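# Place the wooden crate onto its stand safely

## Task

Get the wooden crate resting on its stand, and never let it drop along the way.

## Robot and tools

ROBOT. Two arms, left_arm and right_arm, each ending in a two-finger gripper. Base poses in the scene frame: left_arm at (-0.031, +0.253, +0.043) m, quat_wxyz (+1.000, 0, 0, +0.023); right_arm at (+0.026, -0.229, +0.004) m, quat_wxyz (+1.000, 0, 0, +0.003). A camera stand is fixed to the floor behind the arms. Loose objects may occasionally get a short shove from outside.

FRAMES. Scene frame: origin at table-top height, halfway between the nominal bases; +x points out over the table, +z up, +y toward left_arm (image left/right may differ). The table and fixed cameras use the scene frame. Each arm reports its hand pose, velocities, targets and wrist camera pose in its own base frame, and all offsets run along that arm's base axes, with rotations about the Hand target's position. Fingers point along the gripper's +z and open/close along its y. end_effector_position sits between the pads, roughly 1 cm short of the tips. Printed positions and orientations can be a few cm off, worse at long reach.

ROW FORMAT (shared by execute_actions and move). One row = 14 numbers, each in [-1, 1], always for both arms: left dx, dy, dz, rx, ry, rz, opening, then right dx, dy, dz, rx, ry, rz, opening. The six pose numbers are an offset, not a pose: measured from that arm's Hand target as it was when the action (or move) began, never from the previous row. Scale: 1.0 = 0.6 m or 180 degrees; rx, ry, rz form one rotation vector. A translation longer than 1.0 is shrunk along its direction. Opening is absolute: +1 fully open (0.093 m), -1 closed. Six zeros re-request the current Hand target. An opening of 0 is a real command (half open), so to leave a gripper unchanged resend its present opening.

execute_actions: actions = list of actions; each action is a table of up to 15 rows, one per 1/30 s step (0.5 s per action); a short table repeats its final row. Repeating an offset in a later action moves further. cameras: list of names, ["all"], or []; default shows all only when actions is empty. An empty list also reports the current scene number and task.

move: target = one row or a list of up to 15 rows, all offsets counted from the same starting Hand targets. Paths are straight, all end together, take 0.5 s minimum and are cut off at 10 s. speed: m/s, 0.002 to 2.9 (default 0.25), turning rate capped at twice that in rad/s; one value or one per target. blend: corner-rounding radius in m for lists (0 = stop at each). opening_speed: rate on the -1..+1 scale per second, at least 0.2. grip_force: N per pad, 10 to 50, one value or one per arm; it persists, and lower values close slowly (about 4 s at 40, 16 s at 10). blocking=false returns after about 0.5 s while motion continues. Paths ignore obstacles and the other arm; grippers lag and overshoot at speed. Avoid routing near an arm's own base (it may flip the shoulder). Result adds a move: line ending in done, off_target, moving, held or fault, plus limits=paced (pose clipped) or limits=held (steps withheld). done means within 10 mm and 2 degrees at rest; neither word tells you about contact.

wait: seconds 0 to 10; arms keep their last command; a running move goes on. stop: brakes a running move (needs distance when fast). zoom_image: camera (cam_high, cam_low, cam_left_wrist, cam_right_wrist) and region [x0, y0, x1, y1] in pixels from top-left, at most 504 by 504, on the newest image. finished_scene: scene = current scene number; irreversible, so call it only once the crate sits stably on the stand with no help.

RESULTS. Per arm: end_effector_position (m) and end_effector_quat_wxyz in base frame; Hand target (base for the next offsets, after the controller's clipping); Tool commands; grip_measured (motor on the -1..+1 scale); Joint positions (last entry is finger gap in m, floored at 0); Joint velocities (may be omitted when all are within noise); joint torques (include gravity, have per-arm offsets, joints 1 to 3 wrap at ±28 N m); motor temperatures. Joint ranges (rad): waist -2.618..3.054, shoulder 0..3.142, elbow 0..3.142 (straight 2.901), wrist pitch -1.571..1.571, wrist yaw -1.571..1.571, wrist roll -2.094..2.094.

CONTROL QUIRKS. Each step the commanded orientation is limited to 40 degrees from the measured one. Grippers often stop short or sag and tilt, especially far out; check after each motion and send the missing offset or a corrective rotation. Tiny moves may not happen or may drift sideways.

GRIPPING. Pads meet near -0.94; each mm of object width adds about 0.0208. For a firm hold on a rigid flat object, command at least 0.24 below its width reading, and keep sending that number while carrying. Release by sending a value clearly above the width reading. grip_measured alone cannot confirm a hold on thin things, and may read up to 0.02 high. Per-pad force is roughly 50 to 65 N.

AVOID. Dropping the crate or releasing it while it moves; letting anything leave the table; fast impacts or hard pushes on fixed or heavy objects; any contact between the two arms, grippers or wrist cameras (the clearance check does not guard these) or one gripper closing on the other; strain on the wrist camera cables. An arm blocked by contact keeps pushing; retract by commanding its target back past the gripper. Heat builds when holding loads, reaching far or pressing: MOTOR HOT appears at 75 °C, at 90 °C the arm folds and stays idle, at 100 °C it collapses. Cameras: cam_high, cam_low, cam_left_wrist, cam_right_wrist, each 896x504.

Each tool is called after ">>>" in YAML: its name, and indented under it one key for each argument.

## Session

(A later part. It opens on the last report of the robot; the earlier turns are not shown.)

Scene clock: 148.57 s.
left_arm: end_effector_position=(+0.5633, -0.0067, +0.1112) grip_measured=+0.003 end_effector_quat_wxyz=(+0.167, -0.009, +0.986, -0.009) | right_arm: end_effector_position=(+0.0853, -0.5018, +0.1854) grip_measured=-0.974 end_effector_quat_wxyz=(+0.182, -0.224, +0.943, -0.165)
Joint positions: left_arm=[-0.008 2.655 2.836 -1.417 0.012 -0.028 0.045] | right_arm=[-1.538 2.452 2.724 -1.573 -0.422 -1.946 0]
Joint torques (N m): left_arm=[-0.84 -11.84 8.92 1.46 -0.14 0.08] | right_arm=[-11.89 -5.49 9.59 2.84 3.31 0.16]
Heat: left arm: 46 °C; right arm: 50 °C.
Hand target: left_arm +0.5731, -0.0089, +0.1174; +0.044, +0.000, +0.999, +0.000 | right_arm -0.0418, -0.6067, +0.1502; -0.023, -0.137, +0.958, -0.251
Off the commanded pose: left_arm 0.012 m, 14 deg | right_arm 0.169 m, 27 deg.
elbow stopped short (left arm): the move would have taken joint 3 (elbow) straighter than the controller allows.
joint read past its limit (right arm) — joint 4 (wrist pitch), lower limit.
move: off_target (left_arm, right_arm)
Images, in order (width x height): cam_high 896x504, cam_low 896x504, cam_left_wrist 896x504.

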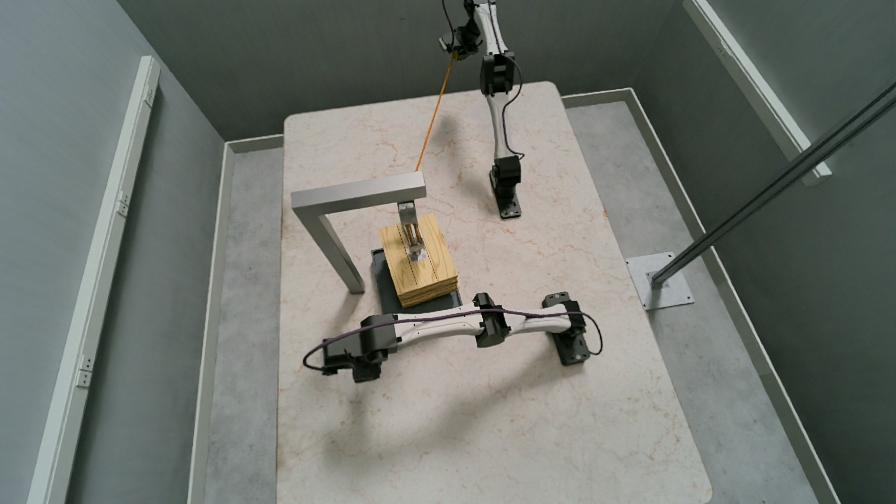

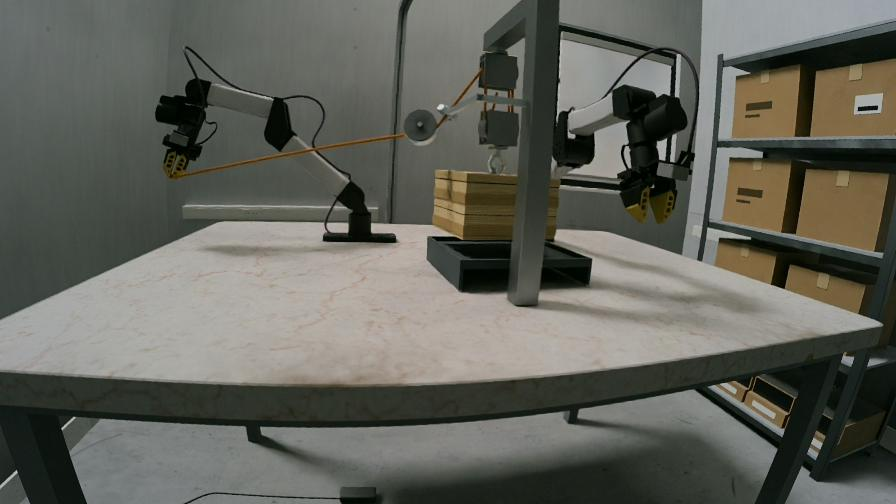

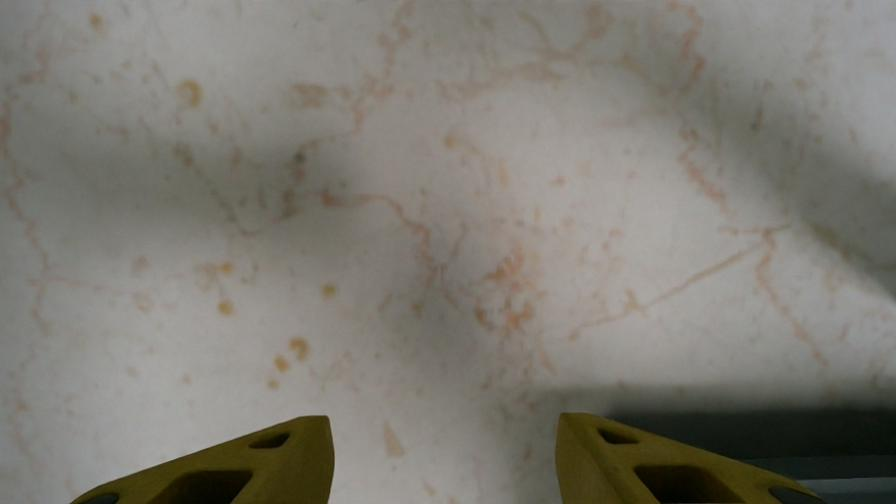

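>>> move:
  target:
    - [-0.02,0,-0.16,0,0,0,0,0,0,0,0,0,0,-1]
    - [-0.02,-0.235,-0.16,0,0,0,0,0,0,0,0,0,0,-1]
    - [-0.165,-0.235,-0.16,0,0,0,0,0,0,0,0,0,0,-1]
  blend: [0.02,0.02,0]
  speed: [0.2,0.15,0.08]
  cameras: ["cam_high","cam_low","cam_left_wrist"]

>>> zoom_image:
  camera: "cam_high"
  region: [330, 190, 510, 400]

Scene clock: 156.10 s.
left_arm: end_effector_position=(+0.4781, -0.1455, +0.0030) grip_measured=+0.003 end_effector_quat_wxyz=(+0.037, -0.012, +0.999, +0.001) | right_arm: end_effector_position=(+0.0823, -0.5100, +0.1833) grip_measured=-0.974 end_effector_quat_wxyz=(+0.171, -0.224, +0.944, -0.174)
Joint positions: left_arm=[-0.304 2.503 2.159 -1.157 -0.026 -0.327 0.045] | right_arm=[-1.539 2.487 2.78 -1.573 -0.402 -1.944 0]
Joint torques (N m): left_arm=[-1.36 -15.92 5.82 0.38 -0.05 0.13] | right_arm=[-11.62 -5.93 9.16 2.74 3.18 0.15]
Heat: left arm: 47 °C; right arm: 50 °C.
Hand target: left_arm +0.4742, -0.1499, +0.0213; +0.044, +0.000, +0.999, +0.000 | right_arm -0.0417, -0.6067, +0.1501; -0.023, -0.137, +0.958, -0.251
Off the commanded pose: left_arm 0.019 m, 2 deg | right_arm 0.161 m, 26 deg.
elbow stopped short (left arm): the move would have taken joint 3 (elbow) straighter than the controller allows.
joint read past its limit (right arm) — joint 4 (wrist pitch), lower limit.
move: off_target (left_arm, right_arm)
Images, in order (width x height): cam_high 896x504, cam_low 896x504, cam_left_wrist 896x504.

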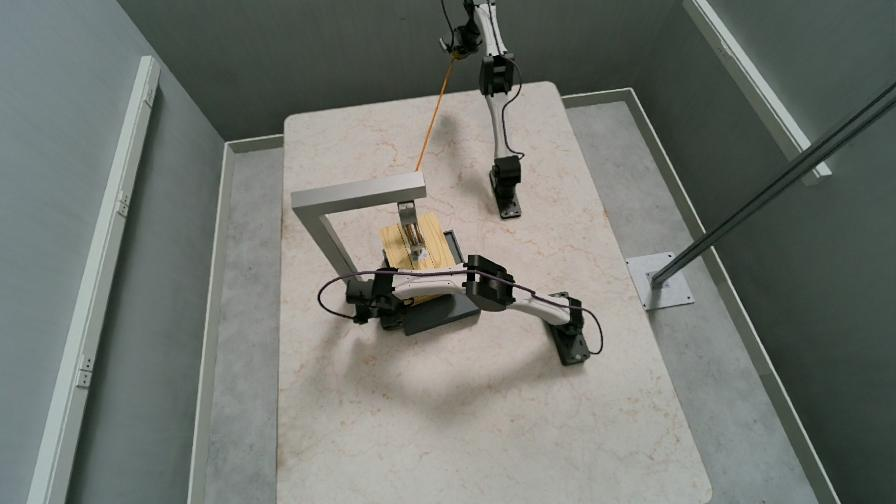

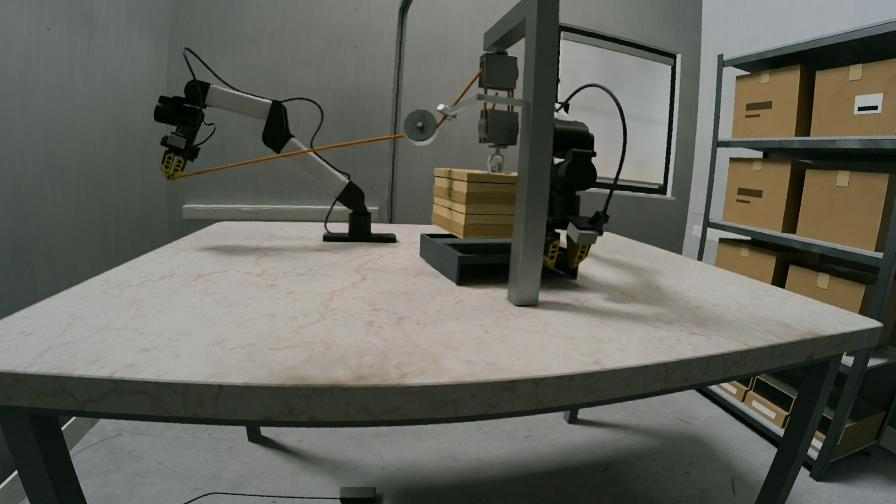

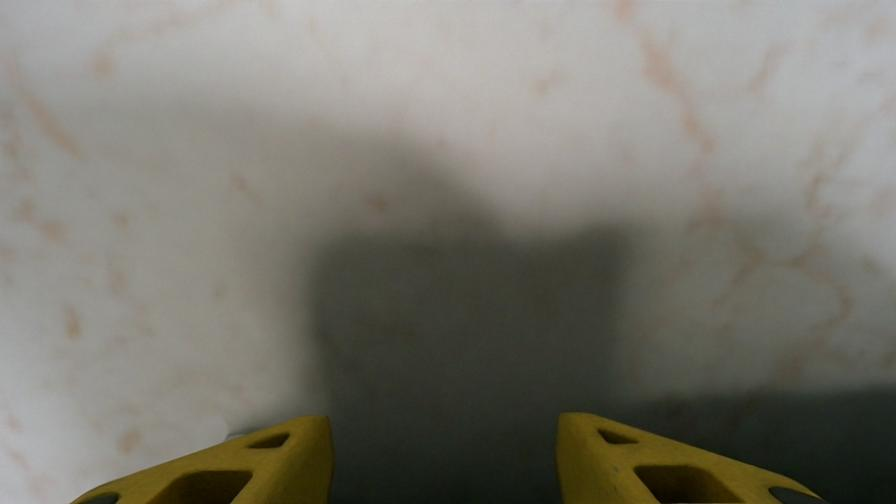

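Scaled by 2.400 from the camera's 896x504 image, which has a finer 1280x720 frame.

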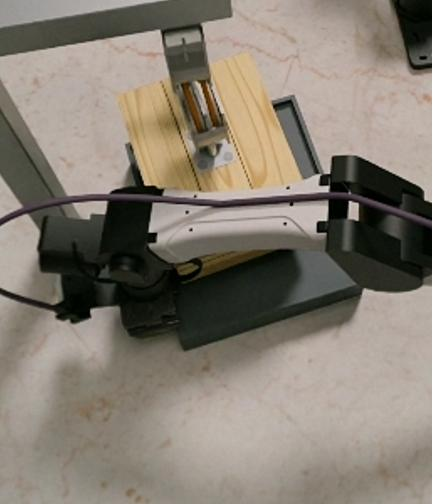

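>>> move:
  target:
    - [0.13,0.0,0.0,0,0,0,0,0,0,0,0,0,0,-1]
    - [0.13,0.25,0.05,0,0,0,0,0,0,0,0,0,0,-1]
    - [-0.05,0.5,0.4,0,0,0,0,0,0,0,0,0,0,-1]
  blend: [0.02,0.03,0]
  speed: [0.1,0.2,0.3]
  cameras: ["cam_high","cam_low","cam_left_wrist"]

>>> zoom_image:
  camera: "cam_high"
  region: [330, 190, 510, 400]

Scene clock: 161.70 s.
left_arm: end_effector_position=(+0.4460, +0.1557, +0.2486) grip_measured=+0.003 end_effector_quat_wxyz=(+0.182, -0.011, +0.982, +0.051) | right_arm: end_effector_position=(+0.0823, -0.5104, +0.1811) grip_measured=-0.974 end_effector_quat_wxyz=(+0.171, -0.223, +0.944, -0.172)
Joint positions: left_arm=[0.344 2.221 2.617 -1.588 0.021 0.317 0.045] | right_arm=[-1.539 2.492 2.781 -1.573 -0.402 -1.944 0]
Joint torques (N m): left_arm=[-0.8 -12.45 5.45 1.3 0.11 0.02] | right_arm=[-11.58 -6.23 9.35 2.72 3.17 0.16]
Motor temperatures (°C): left_arm=[28 45 46 36 26 28 26] | right_arm=[50 36 44 47 50 27 31]
Heat: left arm: 46 °C; right arm: 50 °C.
Hand target: left_arm +0.4440, +0.1501, +0.2614; +0.044, -0.001, +0.999, +0.000 | right_arm -0.0417, -0.6067, +0.1500; -0.023, -0.137, +0.958, -0.251
Off the commanded pose: left_arm 0.014 m, 17 deg | right_arm 0.160 m, 26 deg.
elbow stopped short (left arm): the move would have taken joint 3 (elbow) straighter than the controller allows.
joint read past its limit (left arm) — joint 4 (wrist pitch), lower limit.
joint read past its limit (right arm) — joint 4 (wrist pitch), lower limit.
joint sent to its limit (left arm) — joint 4 (wrist pitch), lower limit. The joint targets are off in orientation, not in position.
move: off_target (left_arm, right_arm)
Images, in order (width x height): cam_high 896x504, cam_low 896x504, cam_left_wrist 896x504.

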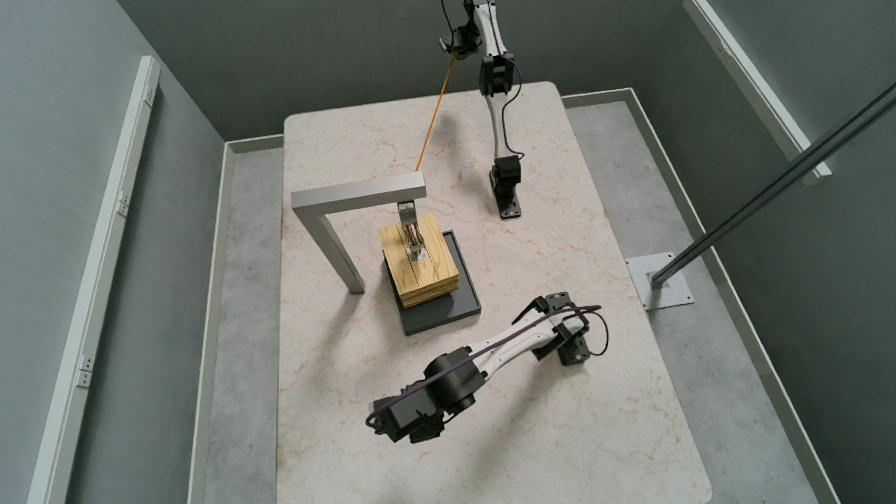

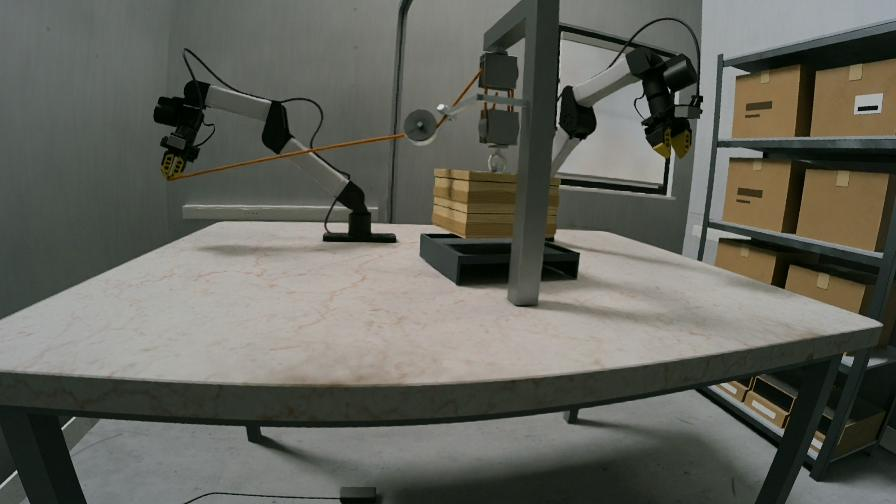

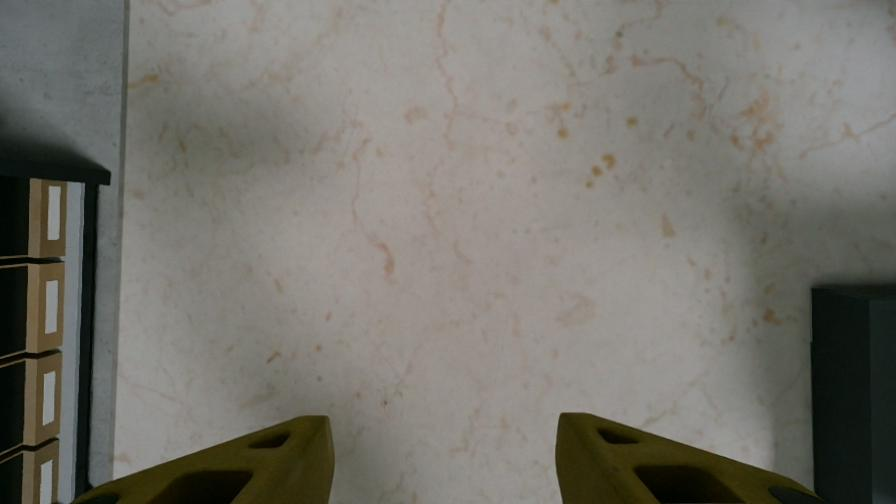

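Scaled by 2.400 from the camera's 896x504 image, which has a finer 1280x720 frame.

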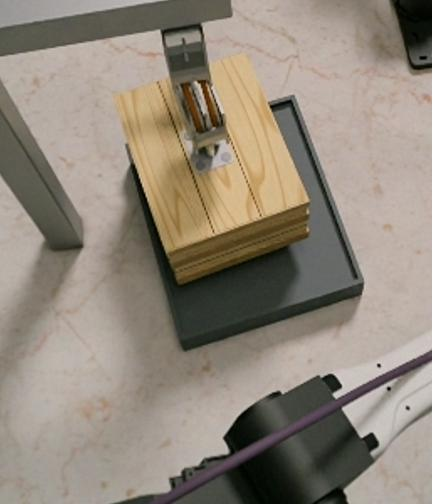

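>>> move:
  target:
    - [-0.44,-0.167,-0.02,-0.0385,-0.2195,-0.107,-0.5,0,0,0,0,0,0,-1]
    - [-0.507,-0.675,-0.235,-0.0385,-0.2195,-0.107,-0.5,0,0,0,0,0,0,-1]
  blend: [0.04,0]
  speed: 0.25
  cameras: ["cam_high","cam_low","cam_left_wrist"]

Scene clock: 171.03 s.
left_arm: end_effector_position=(+0.1364, -0.2435, +0.1079) grip_measured=-0.497 end_effector_quat_wxyz=(+0.363, +0.174, +0.914, -0.049) | right_arm: end_effector_position=(+0.0823, -0.5104, +0.1811) grip_measured=-0.974 end_effector_quat_wxyz=(+0.171, -0.223, +0.944, -0.172)
Joint positions: left_arm=[-1.438 1.251 0.753 -0.685 -0.658 -0.927 0.021] | right_arm=[-1.539 2.492 2.781 -1.573 -0.402 -1.944 0]
Joint torques (N m): left_arm=[-0.54 -2.85 9.58 1.43 -0.67 -0.15] | right_arm=[-11.58 -6.23 9.35 2.73 3.17 0.16]
Heat: left arm: 46 °C; right arm: 51 °C.
Hand target: left_arm +0.1398, -0.2548, +0.1203; +0.377, +0.161, +0.910, -0.067 | right_arm -0.0417, -0.6067, +0.1500; -0.023, -0.137, +0.958, -0.251
Off the commanded pose: left_arm 0.017 m, 3 deg | right_arm 0.160 m, 26 deg.
joint read past its limit (right arm) — joint 4 (wrist pitch), lower limit.
move: off_target (left_arm, right_arm)
Images, in order (width x height): cam_high 896x504, cam_low 896x504, cam_left_wrist 896x504.

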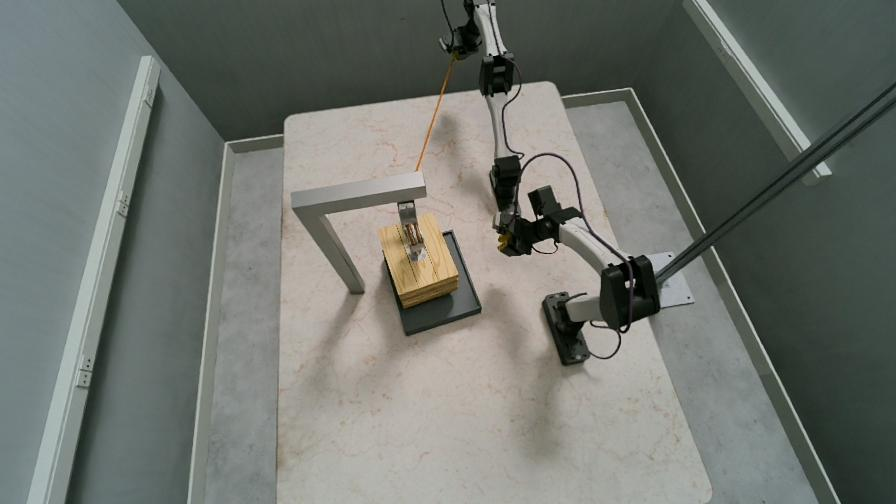

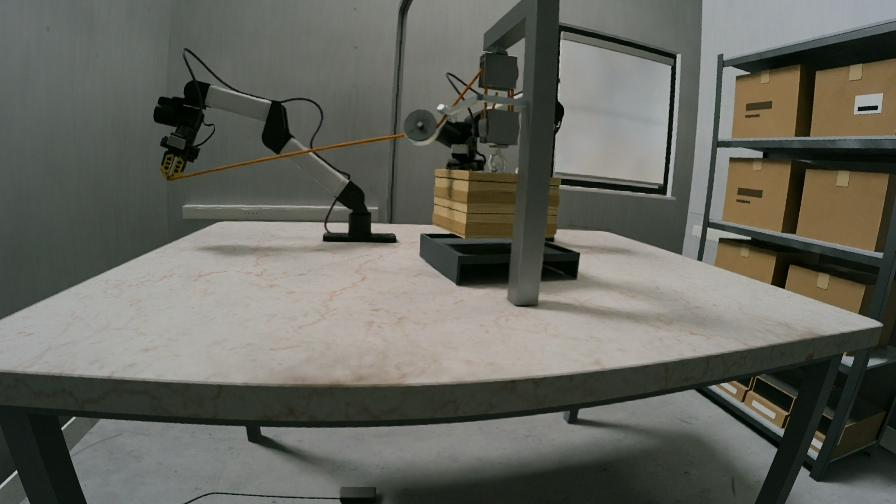

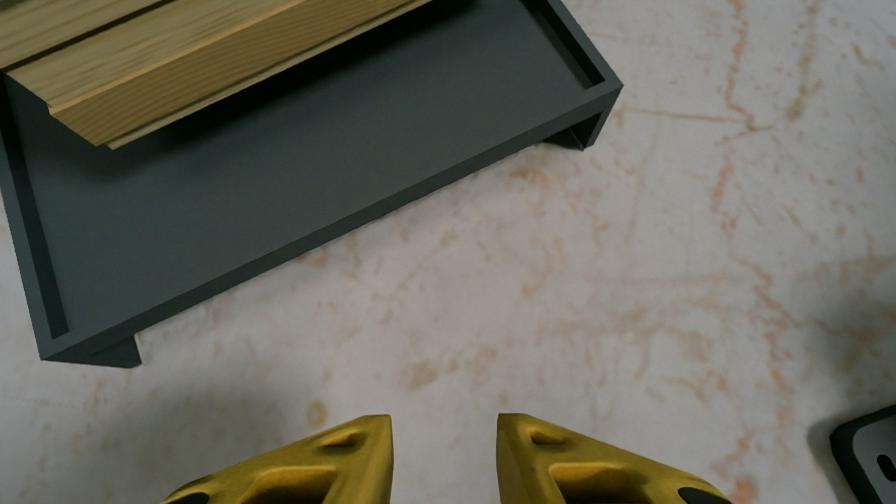

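>>> move:
  target:
    - [0.02,0,-0.17,0,0,0,-0.5,0,0,0,0,0,0,-1]
    - [0.155,0,-0.17,0,0,0,-0.5,0,0,0,0,0,0,-1]
  speed: [0.15,0.06]
  cameras: ["cam_high","cam_left_wrist"]

>>> zoom_image:
  camera: "cam_high"
  region: [330, 190, 510, 400]

Scene clock: 181.67 s.
left_arm: end_effector_position=(+0.2212, -0.2407, +0.0072) grip_measured=-0.497 end_effector_quat_wxyz=(+0.358, +0.170, +0.917, -0.047) | right_arm: end_effector_position=(+0.0823, -0.5104, +0.1811) grip_measured=-0.974 end_effector_quat_wxyz=(+0.171, -0.223, +0.944, -0.172)
Joint positions: left_arm=[-1.067 1.577 0.518 0.074 -0.479 -0.555 0.021] | right_arm=[-1.539 2.492 2.781 -1.573 -0.402 -1.944 0]
Joint torques (N m): left_arm=[0.81 -4.33 7.99 2.08 -0.32 0.09] | right_arm=[-11.58 -6.23 9.35 2.72 3.17 0.16]
Heat: left arm: 47 °C; right arm: 51 °C.
Hand target: left_arm +0.2329, -0.2549, +0.0184; +0.377, +0.161, +0.910, -0.067 | right_arm -0.0417, -0.6067, +0.1500; -0.023, -0.137, +0.958, -0.251
Off the commanded pose: left_arm 0.021 m, 3 deg | right_arm 0.160 m, 26 deg.
joint read past its limit (right arm) — joint 4 (wrist pitch), lower limit.
move: off_target (left_arm, right_arm)
Images, in order (width x height): cam_high 896x504, cam_left_wrist 896x504.

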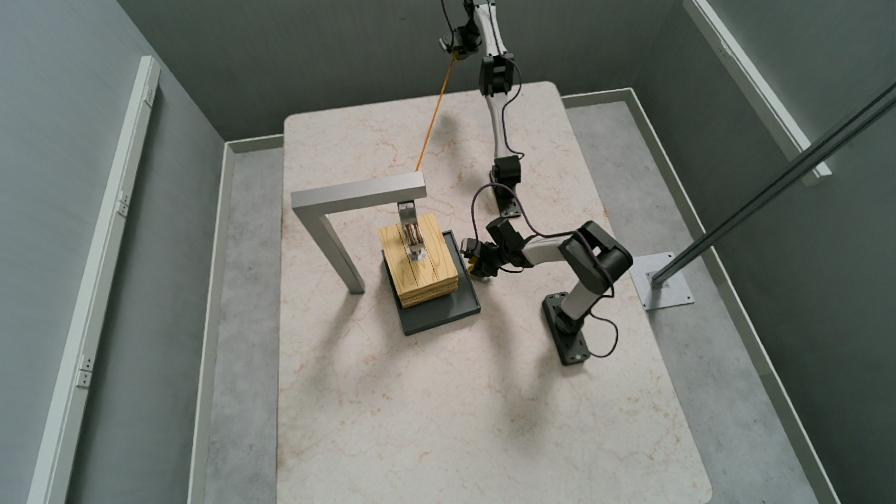

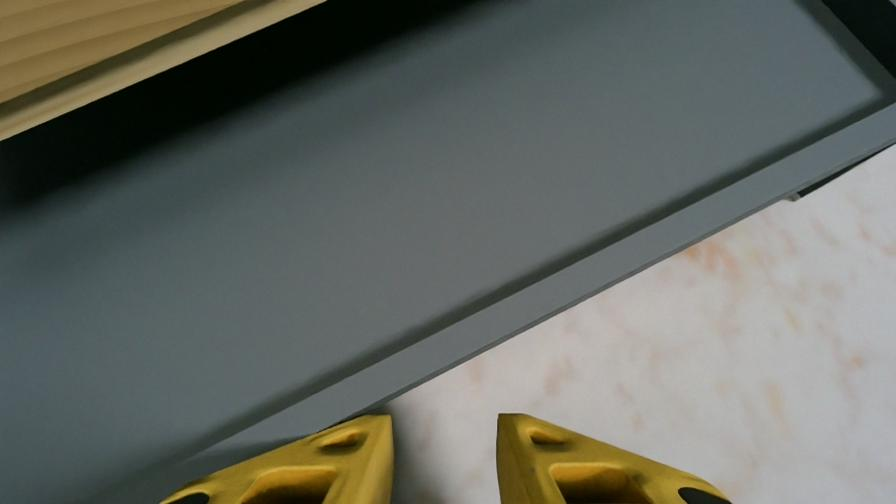

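Scaled by 2.400 from the camera's 896x504 image, which has a finer 1280x720 frame.

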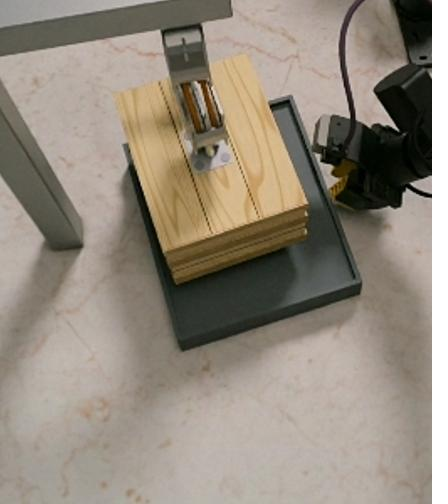

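>>> move:
  target: [0.025,0,0,0,0,0,-0.5,0,0,0,0,0,0,-1]
  speed: 0.05
  cameras: ["cam_high","cam_left_wrist"]

>>> zoom_image:
  camera: "cam_high"
  region: [330, 190, 510, 400]

Scene clock: 183.70 s.
left_arm: end_effector_position=(+0.2344, -0.2421, +0.0071) grip_measured=-0.497 end_effector_quat_wxyz=(+0.356, +0.170, +0.918, -0.050) | right_arm: end_effector_position=(+0.0823, -0.5104, +0.1811) grip_measured=-0.974 end_effector_quat_wxyz=(+0.171, -0.223, +0.944, -0.172)
Joint positions: left_arm=[-1.018 1.602 0.541 0.097 -0.444 -0.51 0.021] | right_arm=[-1.539 2.492 2.781 -1.573 -0.402 -1.944 0]
Joint torques (N m): left_arm=[1.07 -4.3 8.16 2.13 -0.33 0.09] | right_arm=[-11.58 -6.23 9.35 2.72 3.17 0.16]
Heat: left arm: 47 °C; right arm: 52 °C.
Hand target: left_arm +0.2478, -0.2549, +0.0184; +0.377, +0.161, +0.910, -0.067 | right_arm -0.0417, -0.6067, +0.1500; -0.023, -0.137, +0.958, -0.251
Off the commanded pose: left_arm 0.022 m, 3 deg | right_arm 0.160 m, 26 deg.
joint read past its limit (right arm) — joint 4 (wrist pitch), lower limit.
move: off_target (left_arm, right_arm)
Images, in order (width x height): cam_high 896x504, cam_left_wrist 896x504.

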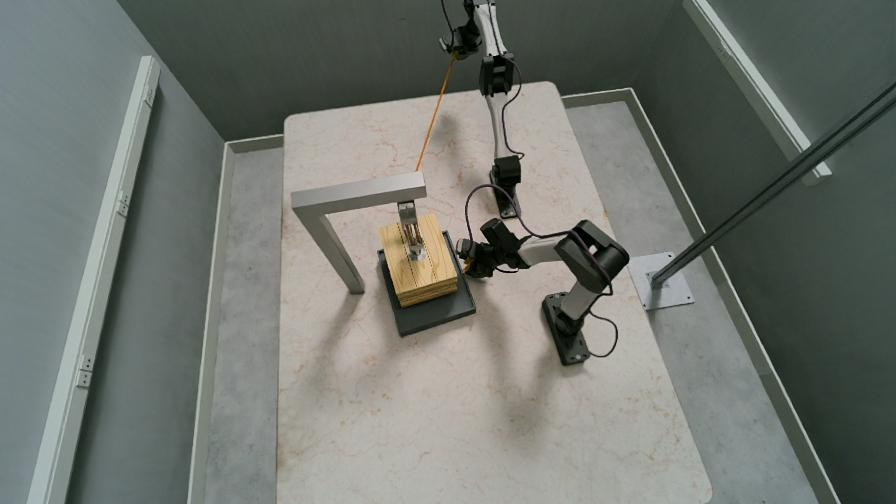

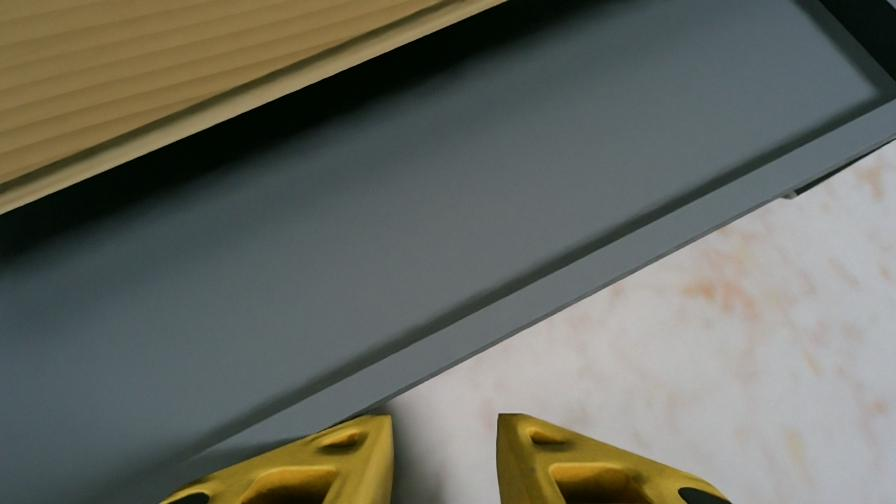

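Scaled by 2.400 from the camera's 896x504 image, which has a finer 1280x720 frame.

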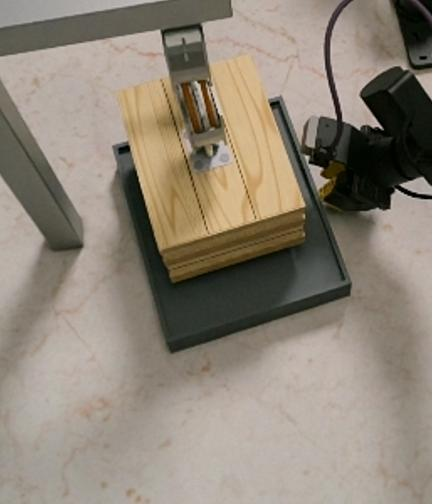

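>>> move:
  target:
    - [-0.12,0,0,0,0,0,-0.5,0,0,0,0,0,0,-1]
    - [-0.12,0.1,0.2,0,0,0,-0.5,0.03,0.15,0,0,0,0,-1]
  speed: [0.08,0.06]
  cameras: ["cam_high","cam_low","cam_left_wrist"]

Scene clock: 189.10 s.
left_arm: end_effector_position=(+0.1723, -0.1890, +0.1235) grip_measured=-0.497 end_effector_quat_wxyz=(+0.366, +0.167, +0.914, -0.049) | right_arm: end_effector_position=(+0.0125, -0.4230, +0.1368) grip_measured=-0.974 end_effector_quat_wxyz=(+0.077, -0.152, +0.983, -0.061)
Joint positions: left_arm=[-1.183 0.993 0.652 -0.682 -0.55 -0.663 0.021] | right_arm=[-1.61 2.086 1.975 -1.368 -0.174 -1.909 0]
Joint torques (N m): left_arm=[0.46 -3 9.84 1.62 -0.34 0.04] | right_arm=[-2.56 -12.11 6.35 3.6 1.14 0.11]
Heat: left arm: 47 °C; right arm: 51 °C.
Hand target: left_arm +0.1758, -0.1948, +0.1383; +0.377, +0.161, +0.910, -0.067 | right_arm -0.0238, -0.5166, +0.1502; -0.023, -0.137, +0.958, -0.251
Off the commanded pose: left_arm 0.016 m, 3 deg | right_arm 0.101 m, 25 deg.
move: off_target (left_arm, right_arm)
Images, in order (width x height): cam_high 896x504, cam_low 896x504, cam_left_wrist 896x504.

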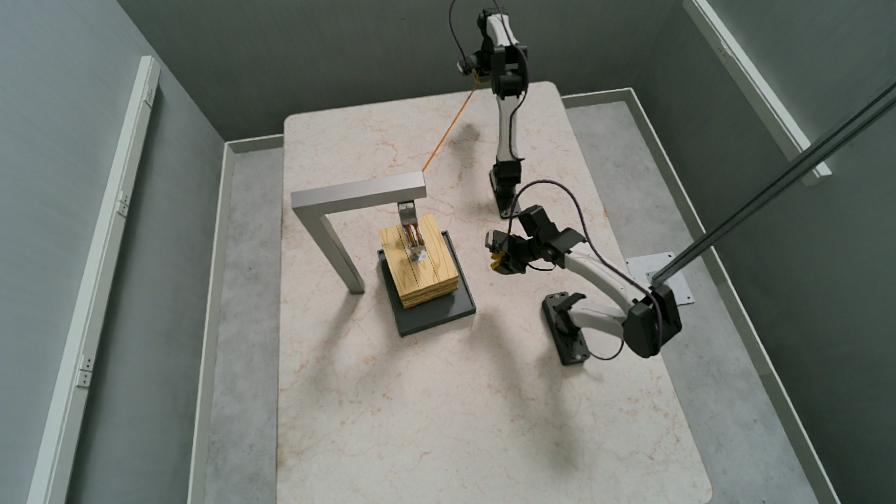

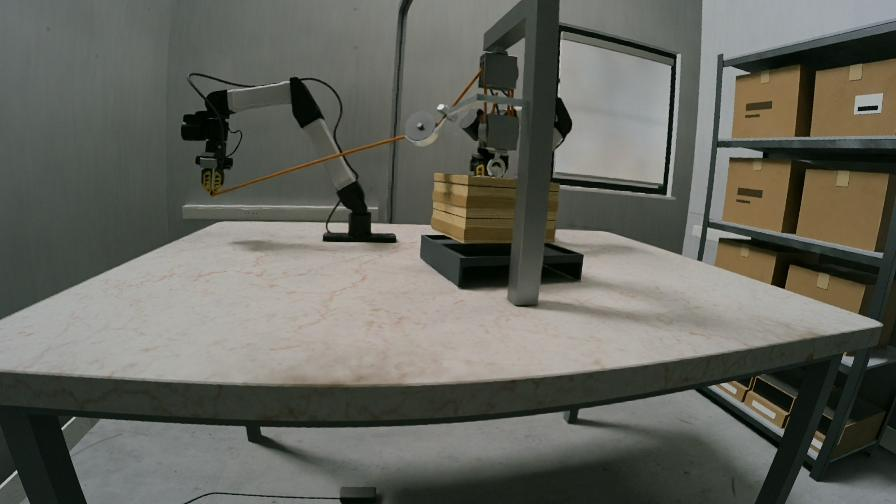

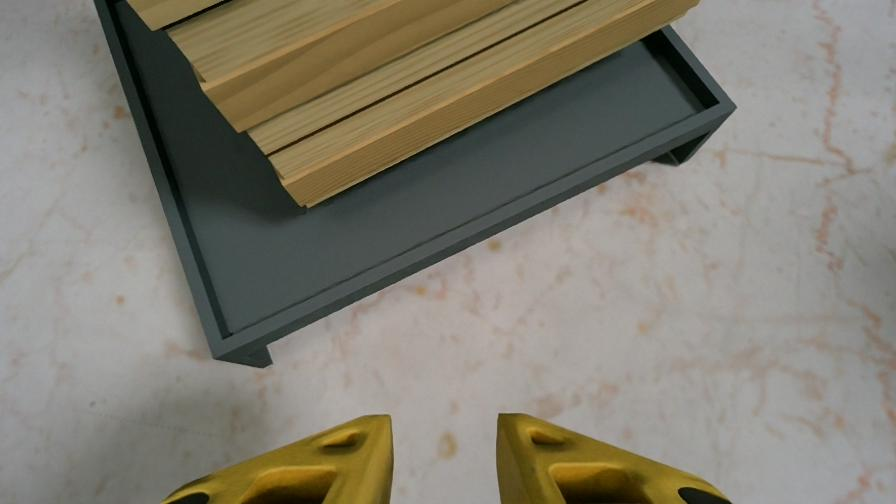

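>>> move:
  target:
    - [0.04,0.41,0.1,-0.09,0.13,0.28,-1,0,0,0,0,0,0,-1]
    - [0.257,0.375,0.02,-0.185,0.265,0.567,-1,0,0,0,0,0,0,-1]
    - [0.257,0.341,-0.235,-0.185,0.265,0.567,-1,0,0,0,0,0,0,-1]
    - [0.257,0.17,-0.235,-0.185,0.265,0.567,-1,0,0,0,0,0,0,-1]
  blend: [0.04,0.03,0,0]
  speed: [0.25,0.25,0.2,0.06]
  cameras: ["cam_high","cam_low","cam_left_wrist"]

>>> zoom_image:
  camera: "cam_high"
  region: [330, 190, 510, 400]

Scene clock: 201.10 s.
left_arm: end_effector_position=(+0.3206, -0.0826, -0.0045) grip_measured=-0.978 end_effector_quat_wxyz=(+0.032, +0.711, -0.702, +0.017) | right_arm: end_effector_position=(+0.0125, -0.4229, +0.1363) grip_measured=-0.974 end_effector_quat_wxyz=(+0.076, -0.152, +0.983, -0.063)
Joint positions: left_arm=[-0.215 1.928 1.177 -0.825 0.072 -1.798 0] | right_arm=[-1.61 2.08 1.963 -1.358 -0.174 -1.908 0]
Joint torques (N m): left_arm=[-1.78 -6.63 7.8 0.53 0.1 -0.08] | right_arm=[-2.55 -12.11 6.39 3.62 1.14 0.11]
Motor temperatures (°C): left_arm=[28 40 48 37 26 28 26] | right_arm=[47 44 45 52 46 27 31]
Heat: left arm: 48 °C; right arm: 52 °C.
Hand target: left_arm +0.3300, -0.0929, -0.0027; +0.032, +0.707, -0.706, +0.031 | right_arm -0.0238, -0.5167, +0.1501; -0.023, -0.137, +0.958, -0.251
Off the commanded pose: left_arm 0.014 m, 2 deg | right_arm 0.101 m, 25 deg.
move: off_target (left_arm, right_arm)
Images, in order (width x height): cam_high 896x504, cam_low 896x504, cam_left_wrist 896x504.

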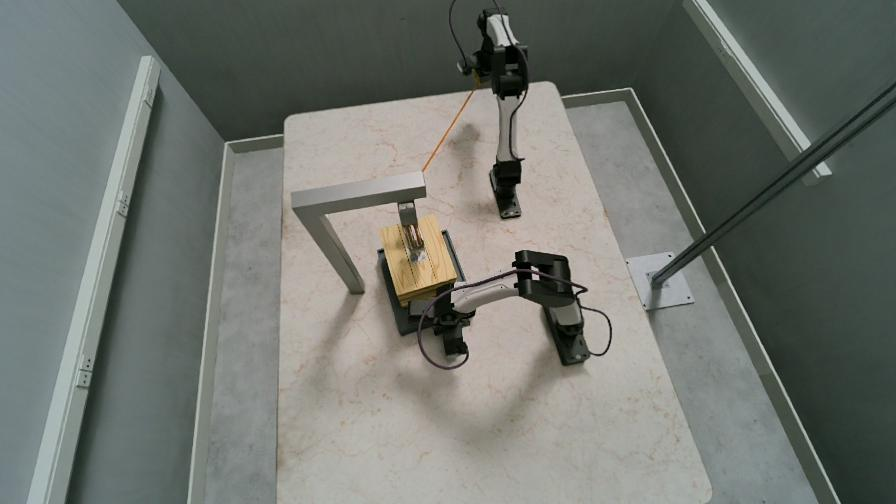

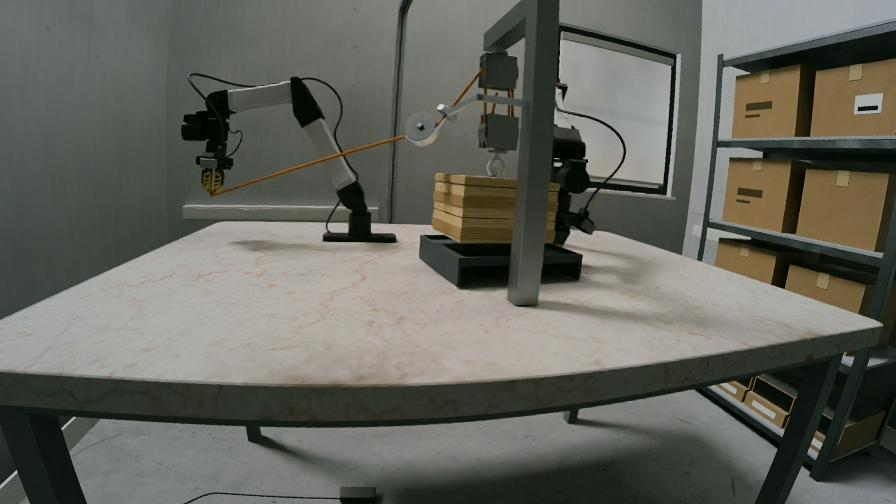

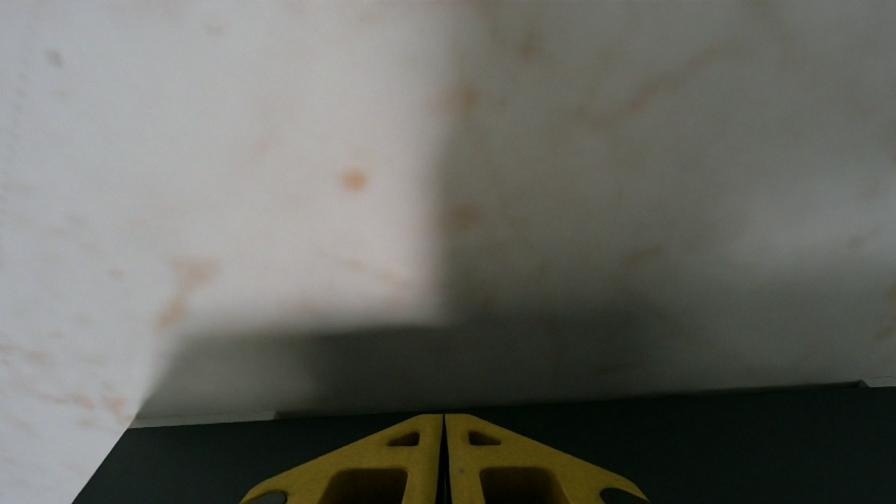

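Scaled by 2.400 from the camera's 896x504 image, which has a finer 1280x720 frame.

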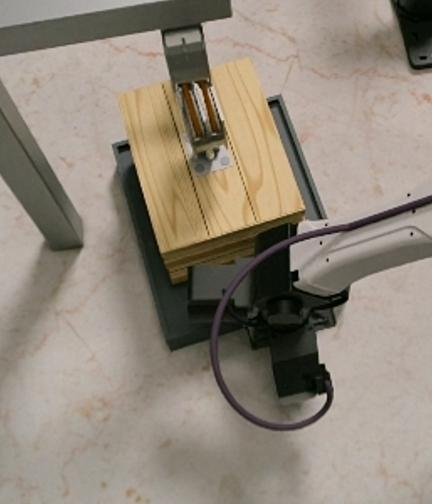

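>>> move:
  target:
    - [0,0.04,0,0,0,0,-1,0,0,0,0,0,0,-1]
    - [0.075,0.04,0,0,0,0,-1,0,0,0,0,0,0,-1]
    - [0.075,-0.028,0,0,0,0,-1,0,0,0,0,0,0,-1]
  speed: 0.08
  cameras: ["cam_high","cam_low","cam_left_wrist"]

>>> zoom_image:
  camera: "cam_high"
  region: [330, 190, 510, 400]

Scene clock: 205.73 s.
left_arm: end_effector_position=(+0.3701, -0.1003, -0.0055) grip_measured=-0.978 end_effector_quat_wxyz=(+0.026, +0.709, -0.705, +0.021) | right_arm: end_effector_position=(+0.0125, -0.4229, +0.1363) grip_measured=-0.974 end_effector_quat_wxyz=(+0.076, -0.152, +0.983, -0.063)
Joint positions: left_arm=[-0.236 2.094 1.422 -0.888 0.066 -1.812 0] | right_arm=[-1.61 2.08 1.963 -1.358 -0.174 -1.908 0]
Joint torques (N m): left_arm=[-1.28 -8.25 8.16 0.36 0.19 -0.09] | right_arm=[-2.56 -12.11 6.38 3.62 1.14 0.11]
Heat: left arm: 48 °C; right arm: 53 °C.
Hand target: left_arm +0.3750, -0.1097, -0.0027; +0.032, +0.707, -0.706, +0.031 | right_arm -0.0238, -0.5167, +0.1501; -0.023, -0.137, +0.958, -0.251
Off the commanded pose: left_arm 0.011 m, 1 deg | right_arm 0.101 m, 25 deg.
move: off_target (left_arm, right_arm)
Images, in order (width x height): cam_high 896x504, cam_low 896x504, cam_left_wrist 896x504.

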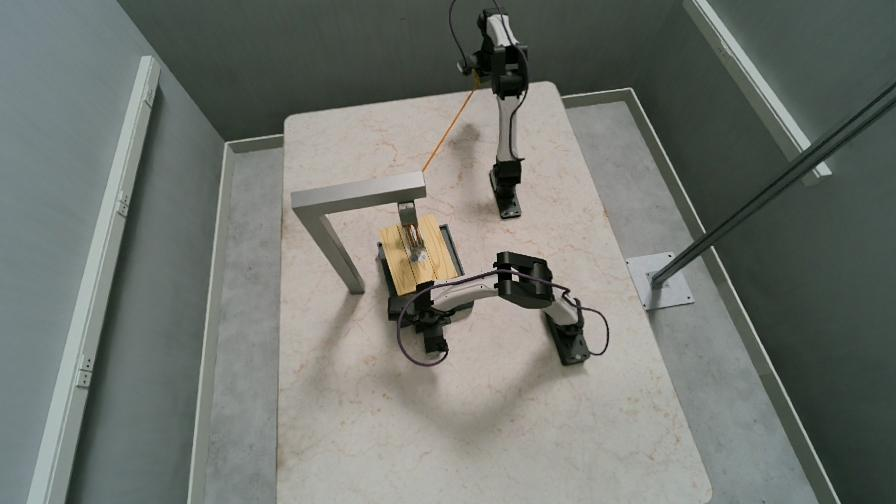

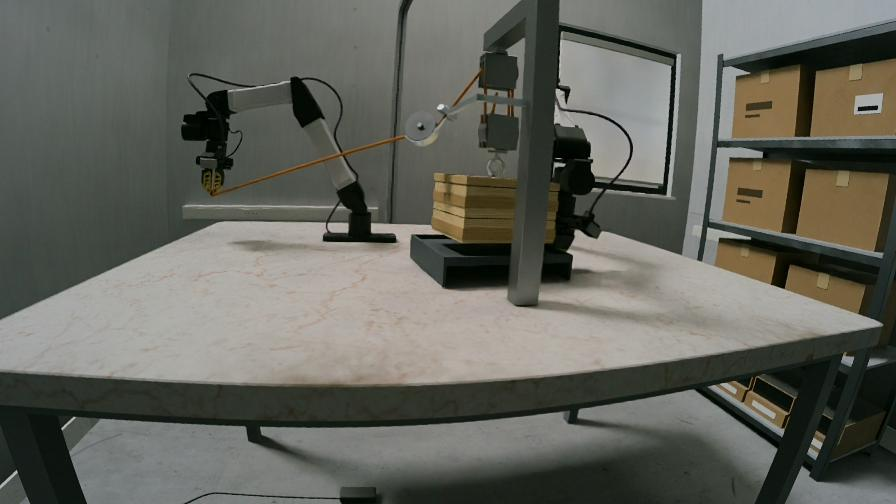

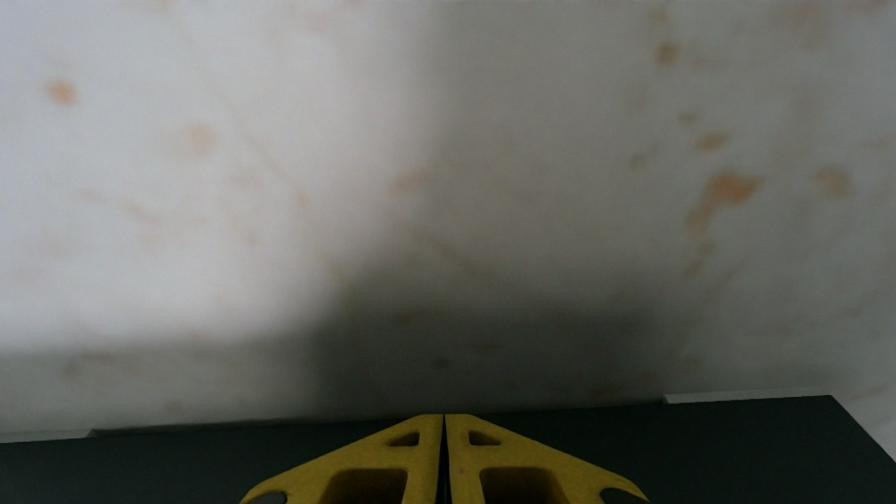

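Scaled by 2.400 from the camera's 896x504 image, which has a finer 1280x720 frame.

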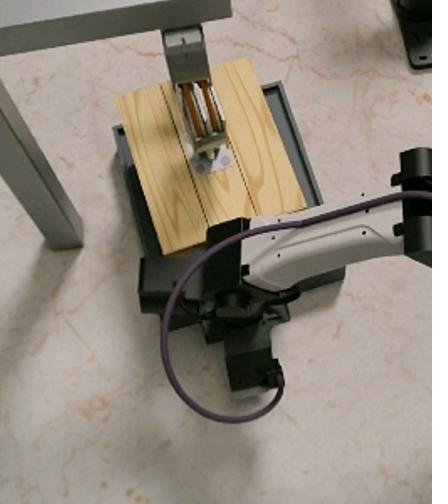

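>>> move:
  target:
    - [0,0.06,0,0,0,0,-0.5,0,0,0,0,0,0,-1]
    - [-0.075,0.233,0.27,0,0,0,-0.5,0,0,0,0,0,0,-1]
    - [-0.29,0.217,0.37,0.0925,-0.132,-0.283,-0.5,0,0,0,0,0,0,-1]
    - [-0.358,-0.133,0.255,0.185,-0.265,-0.567,-0.5,0,0,0,0,0,0,-1]
  blend: [0.02,0.04,0.04,0]
  speed: [0.1,0.3,0.3,0.3]
  cameras: ["cam_high","cam_left_wrist"]

>>> zoom_image:
  camera: "cam_high"
  region: [330, 190, 510, 400]

Scene clock: 212.90 s.
left_arm: end_effector_position=(+0.1571, -0.1867, +0.1485) grip_measured=-0.503 end_effector_quat_wxyz=(+0.366, +0.162, +0.914, -0.066) | right_arm: end_effector_position=(+0.0125, -0.4229, +0.1363) grip_measured=-0.974 end_effector_quat_wxyz=(+0.076, -0.152, +0.983, -0.063)
Joint positions: left_arm=[-1.255 0.94 0.728 -0.824 -0.573 -0.743 0.021] | right_arm=[-1.61 2.08 1.963 -1.358 -0.174 -1.908 0]
Joint torques (N m): left_arm=[-0.39 -1.07 6.65 1.79 -0.61 0.07] | right_arm=[-2.55 -12.1 6.38 3.62 1.14 0.11]
Heat: left arm: 47 °C; right arm: 54 °C.
Hand target: left_arm +0.1602, -0.1895, +0.1503; +0.377, +0.161, +0.910, -0.067 | right_arm -0.0238, -0.5167, +0.1501; -0.023, -0.137, +0.958, -0.251
Off the commanded pose: left_arm 0.005 m, 1 deg | right_arm 0.101 m, 25 deg.
move: off_target (right_arm); blend cut to 0.018 m at target 1
Images, in order (width x height): cam_high 896x504, cam_left_wrist 896x504.

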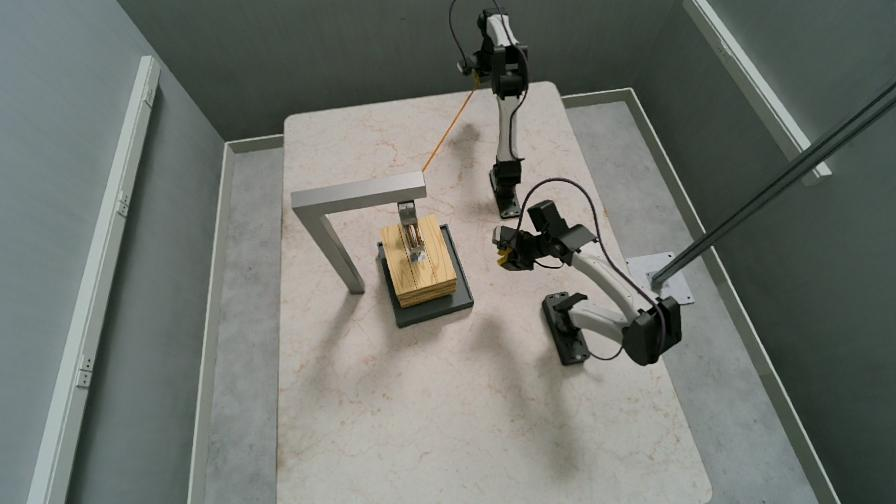

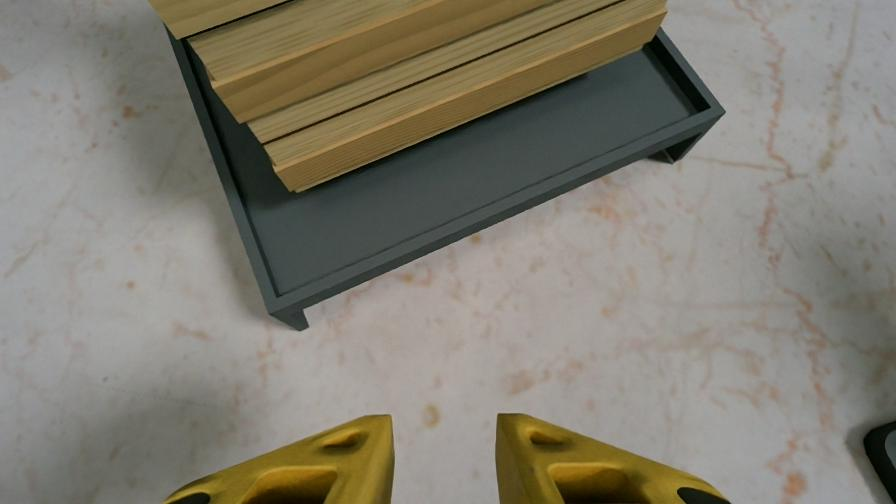

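Scaled by 2.400 from the camera's 896x504 image, which has a finer 1280x720 frame.

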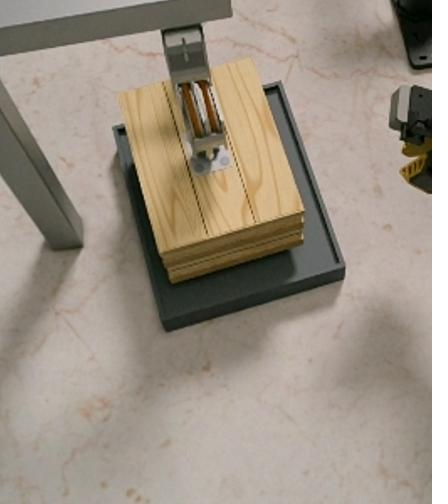

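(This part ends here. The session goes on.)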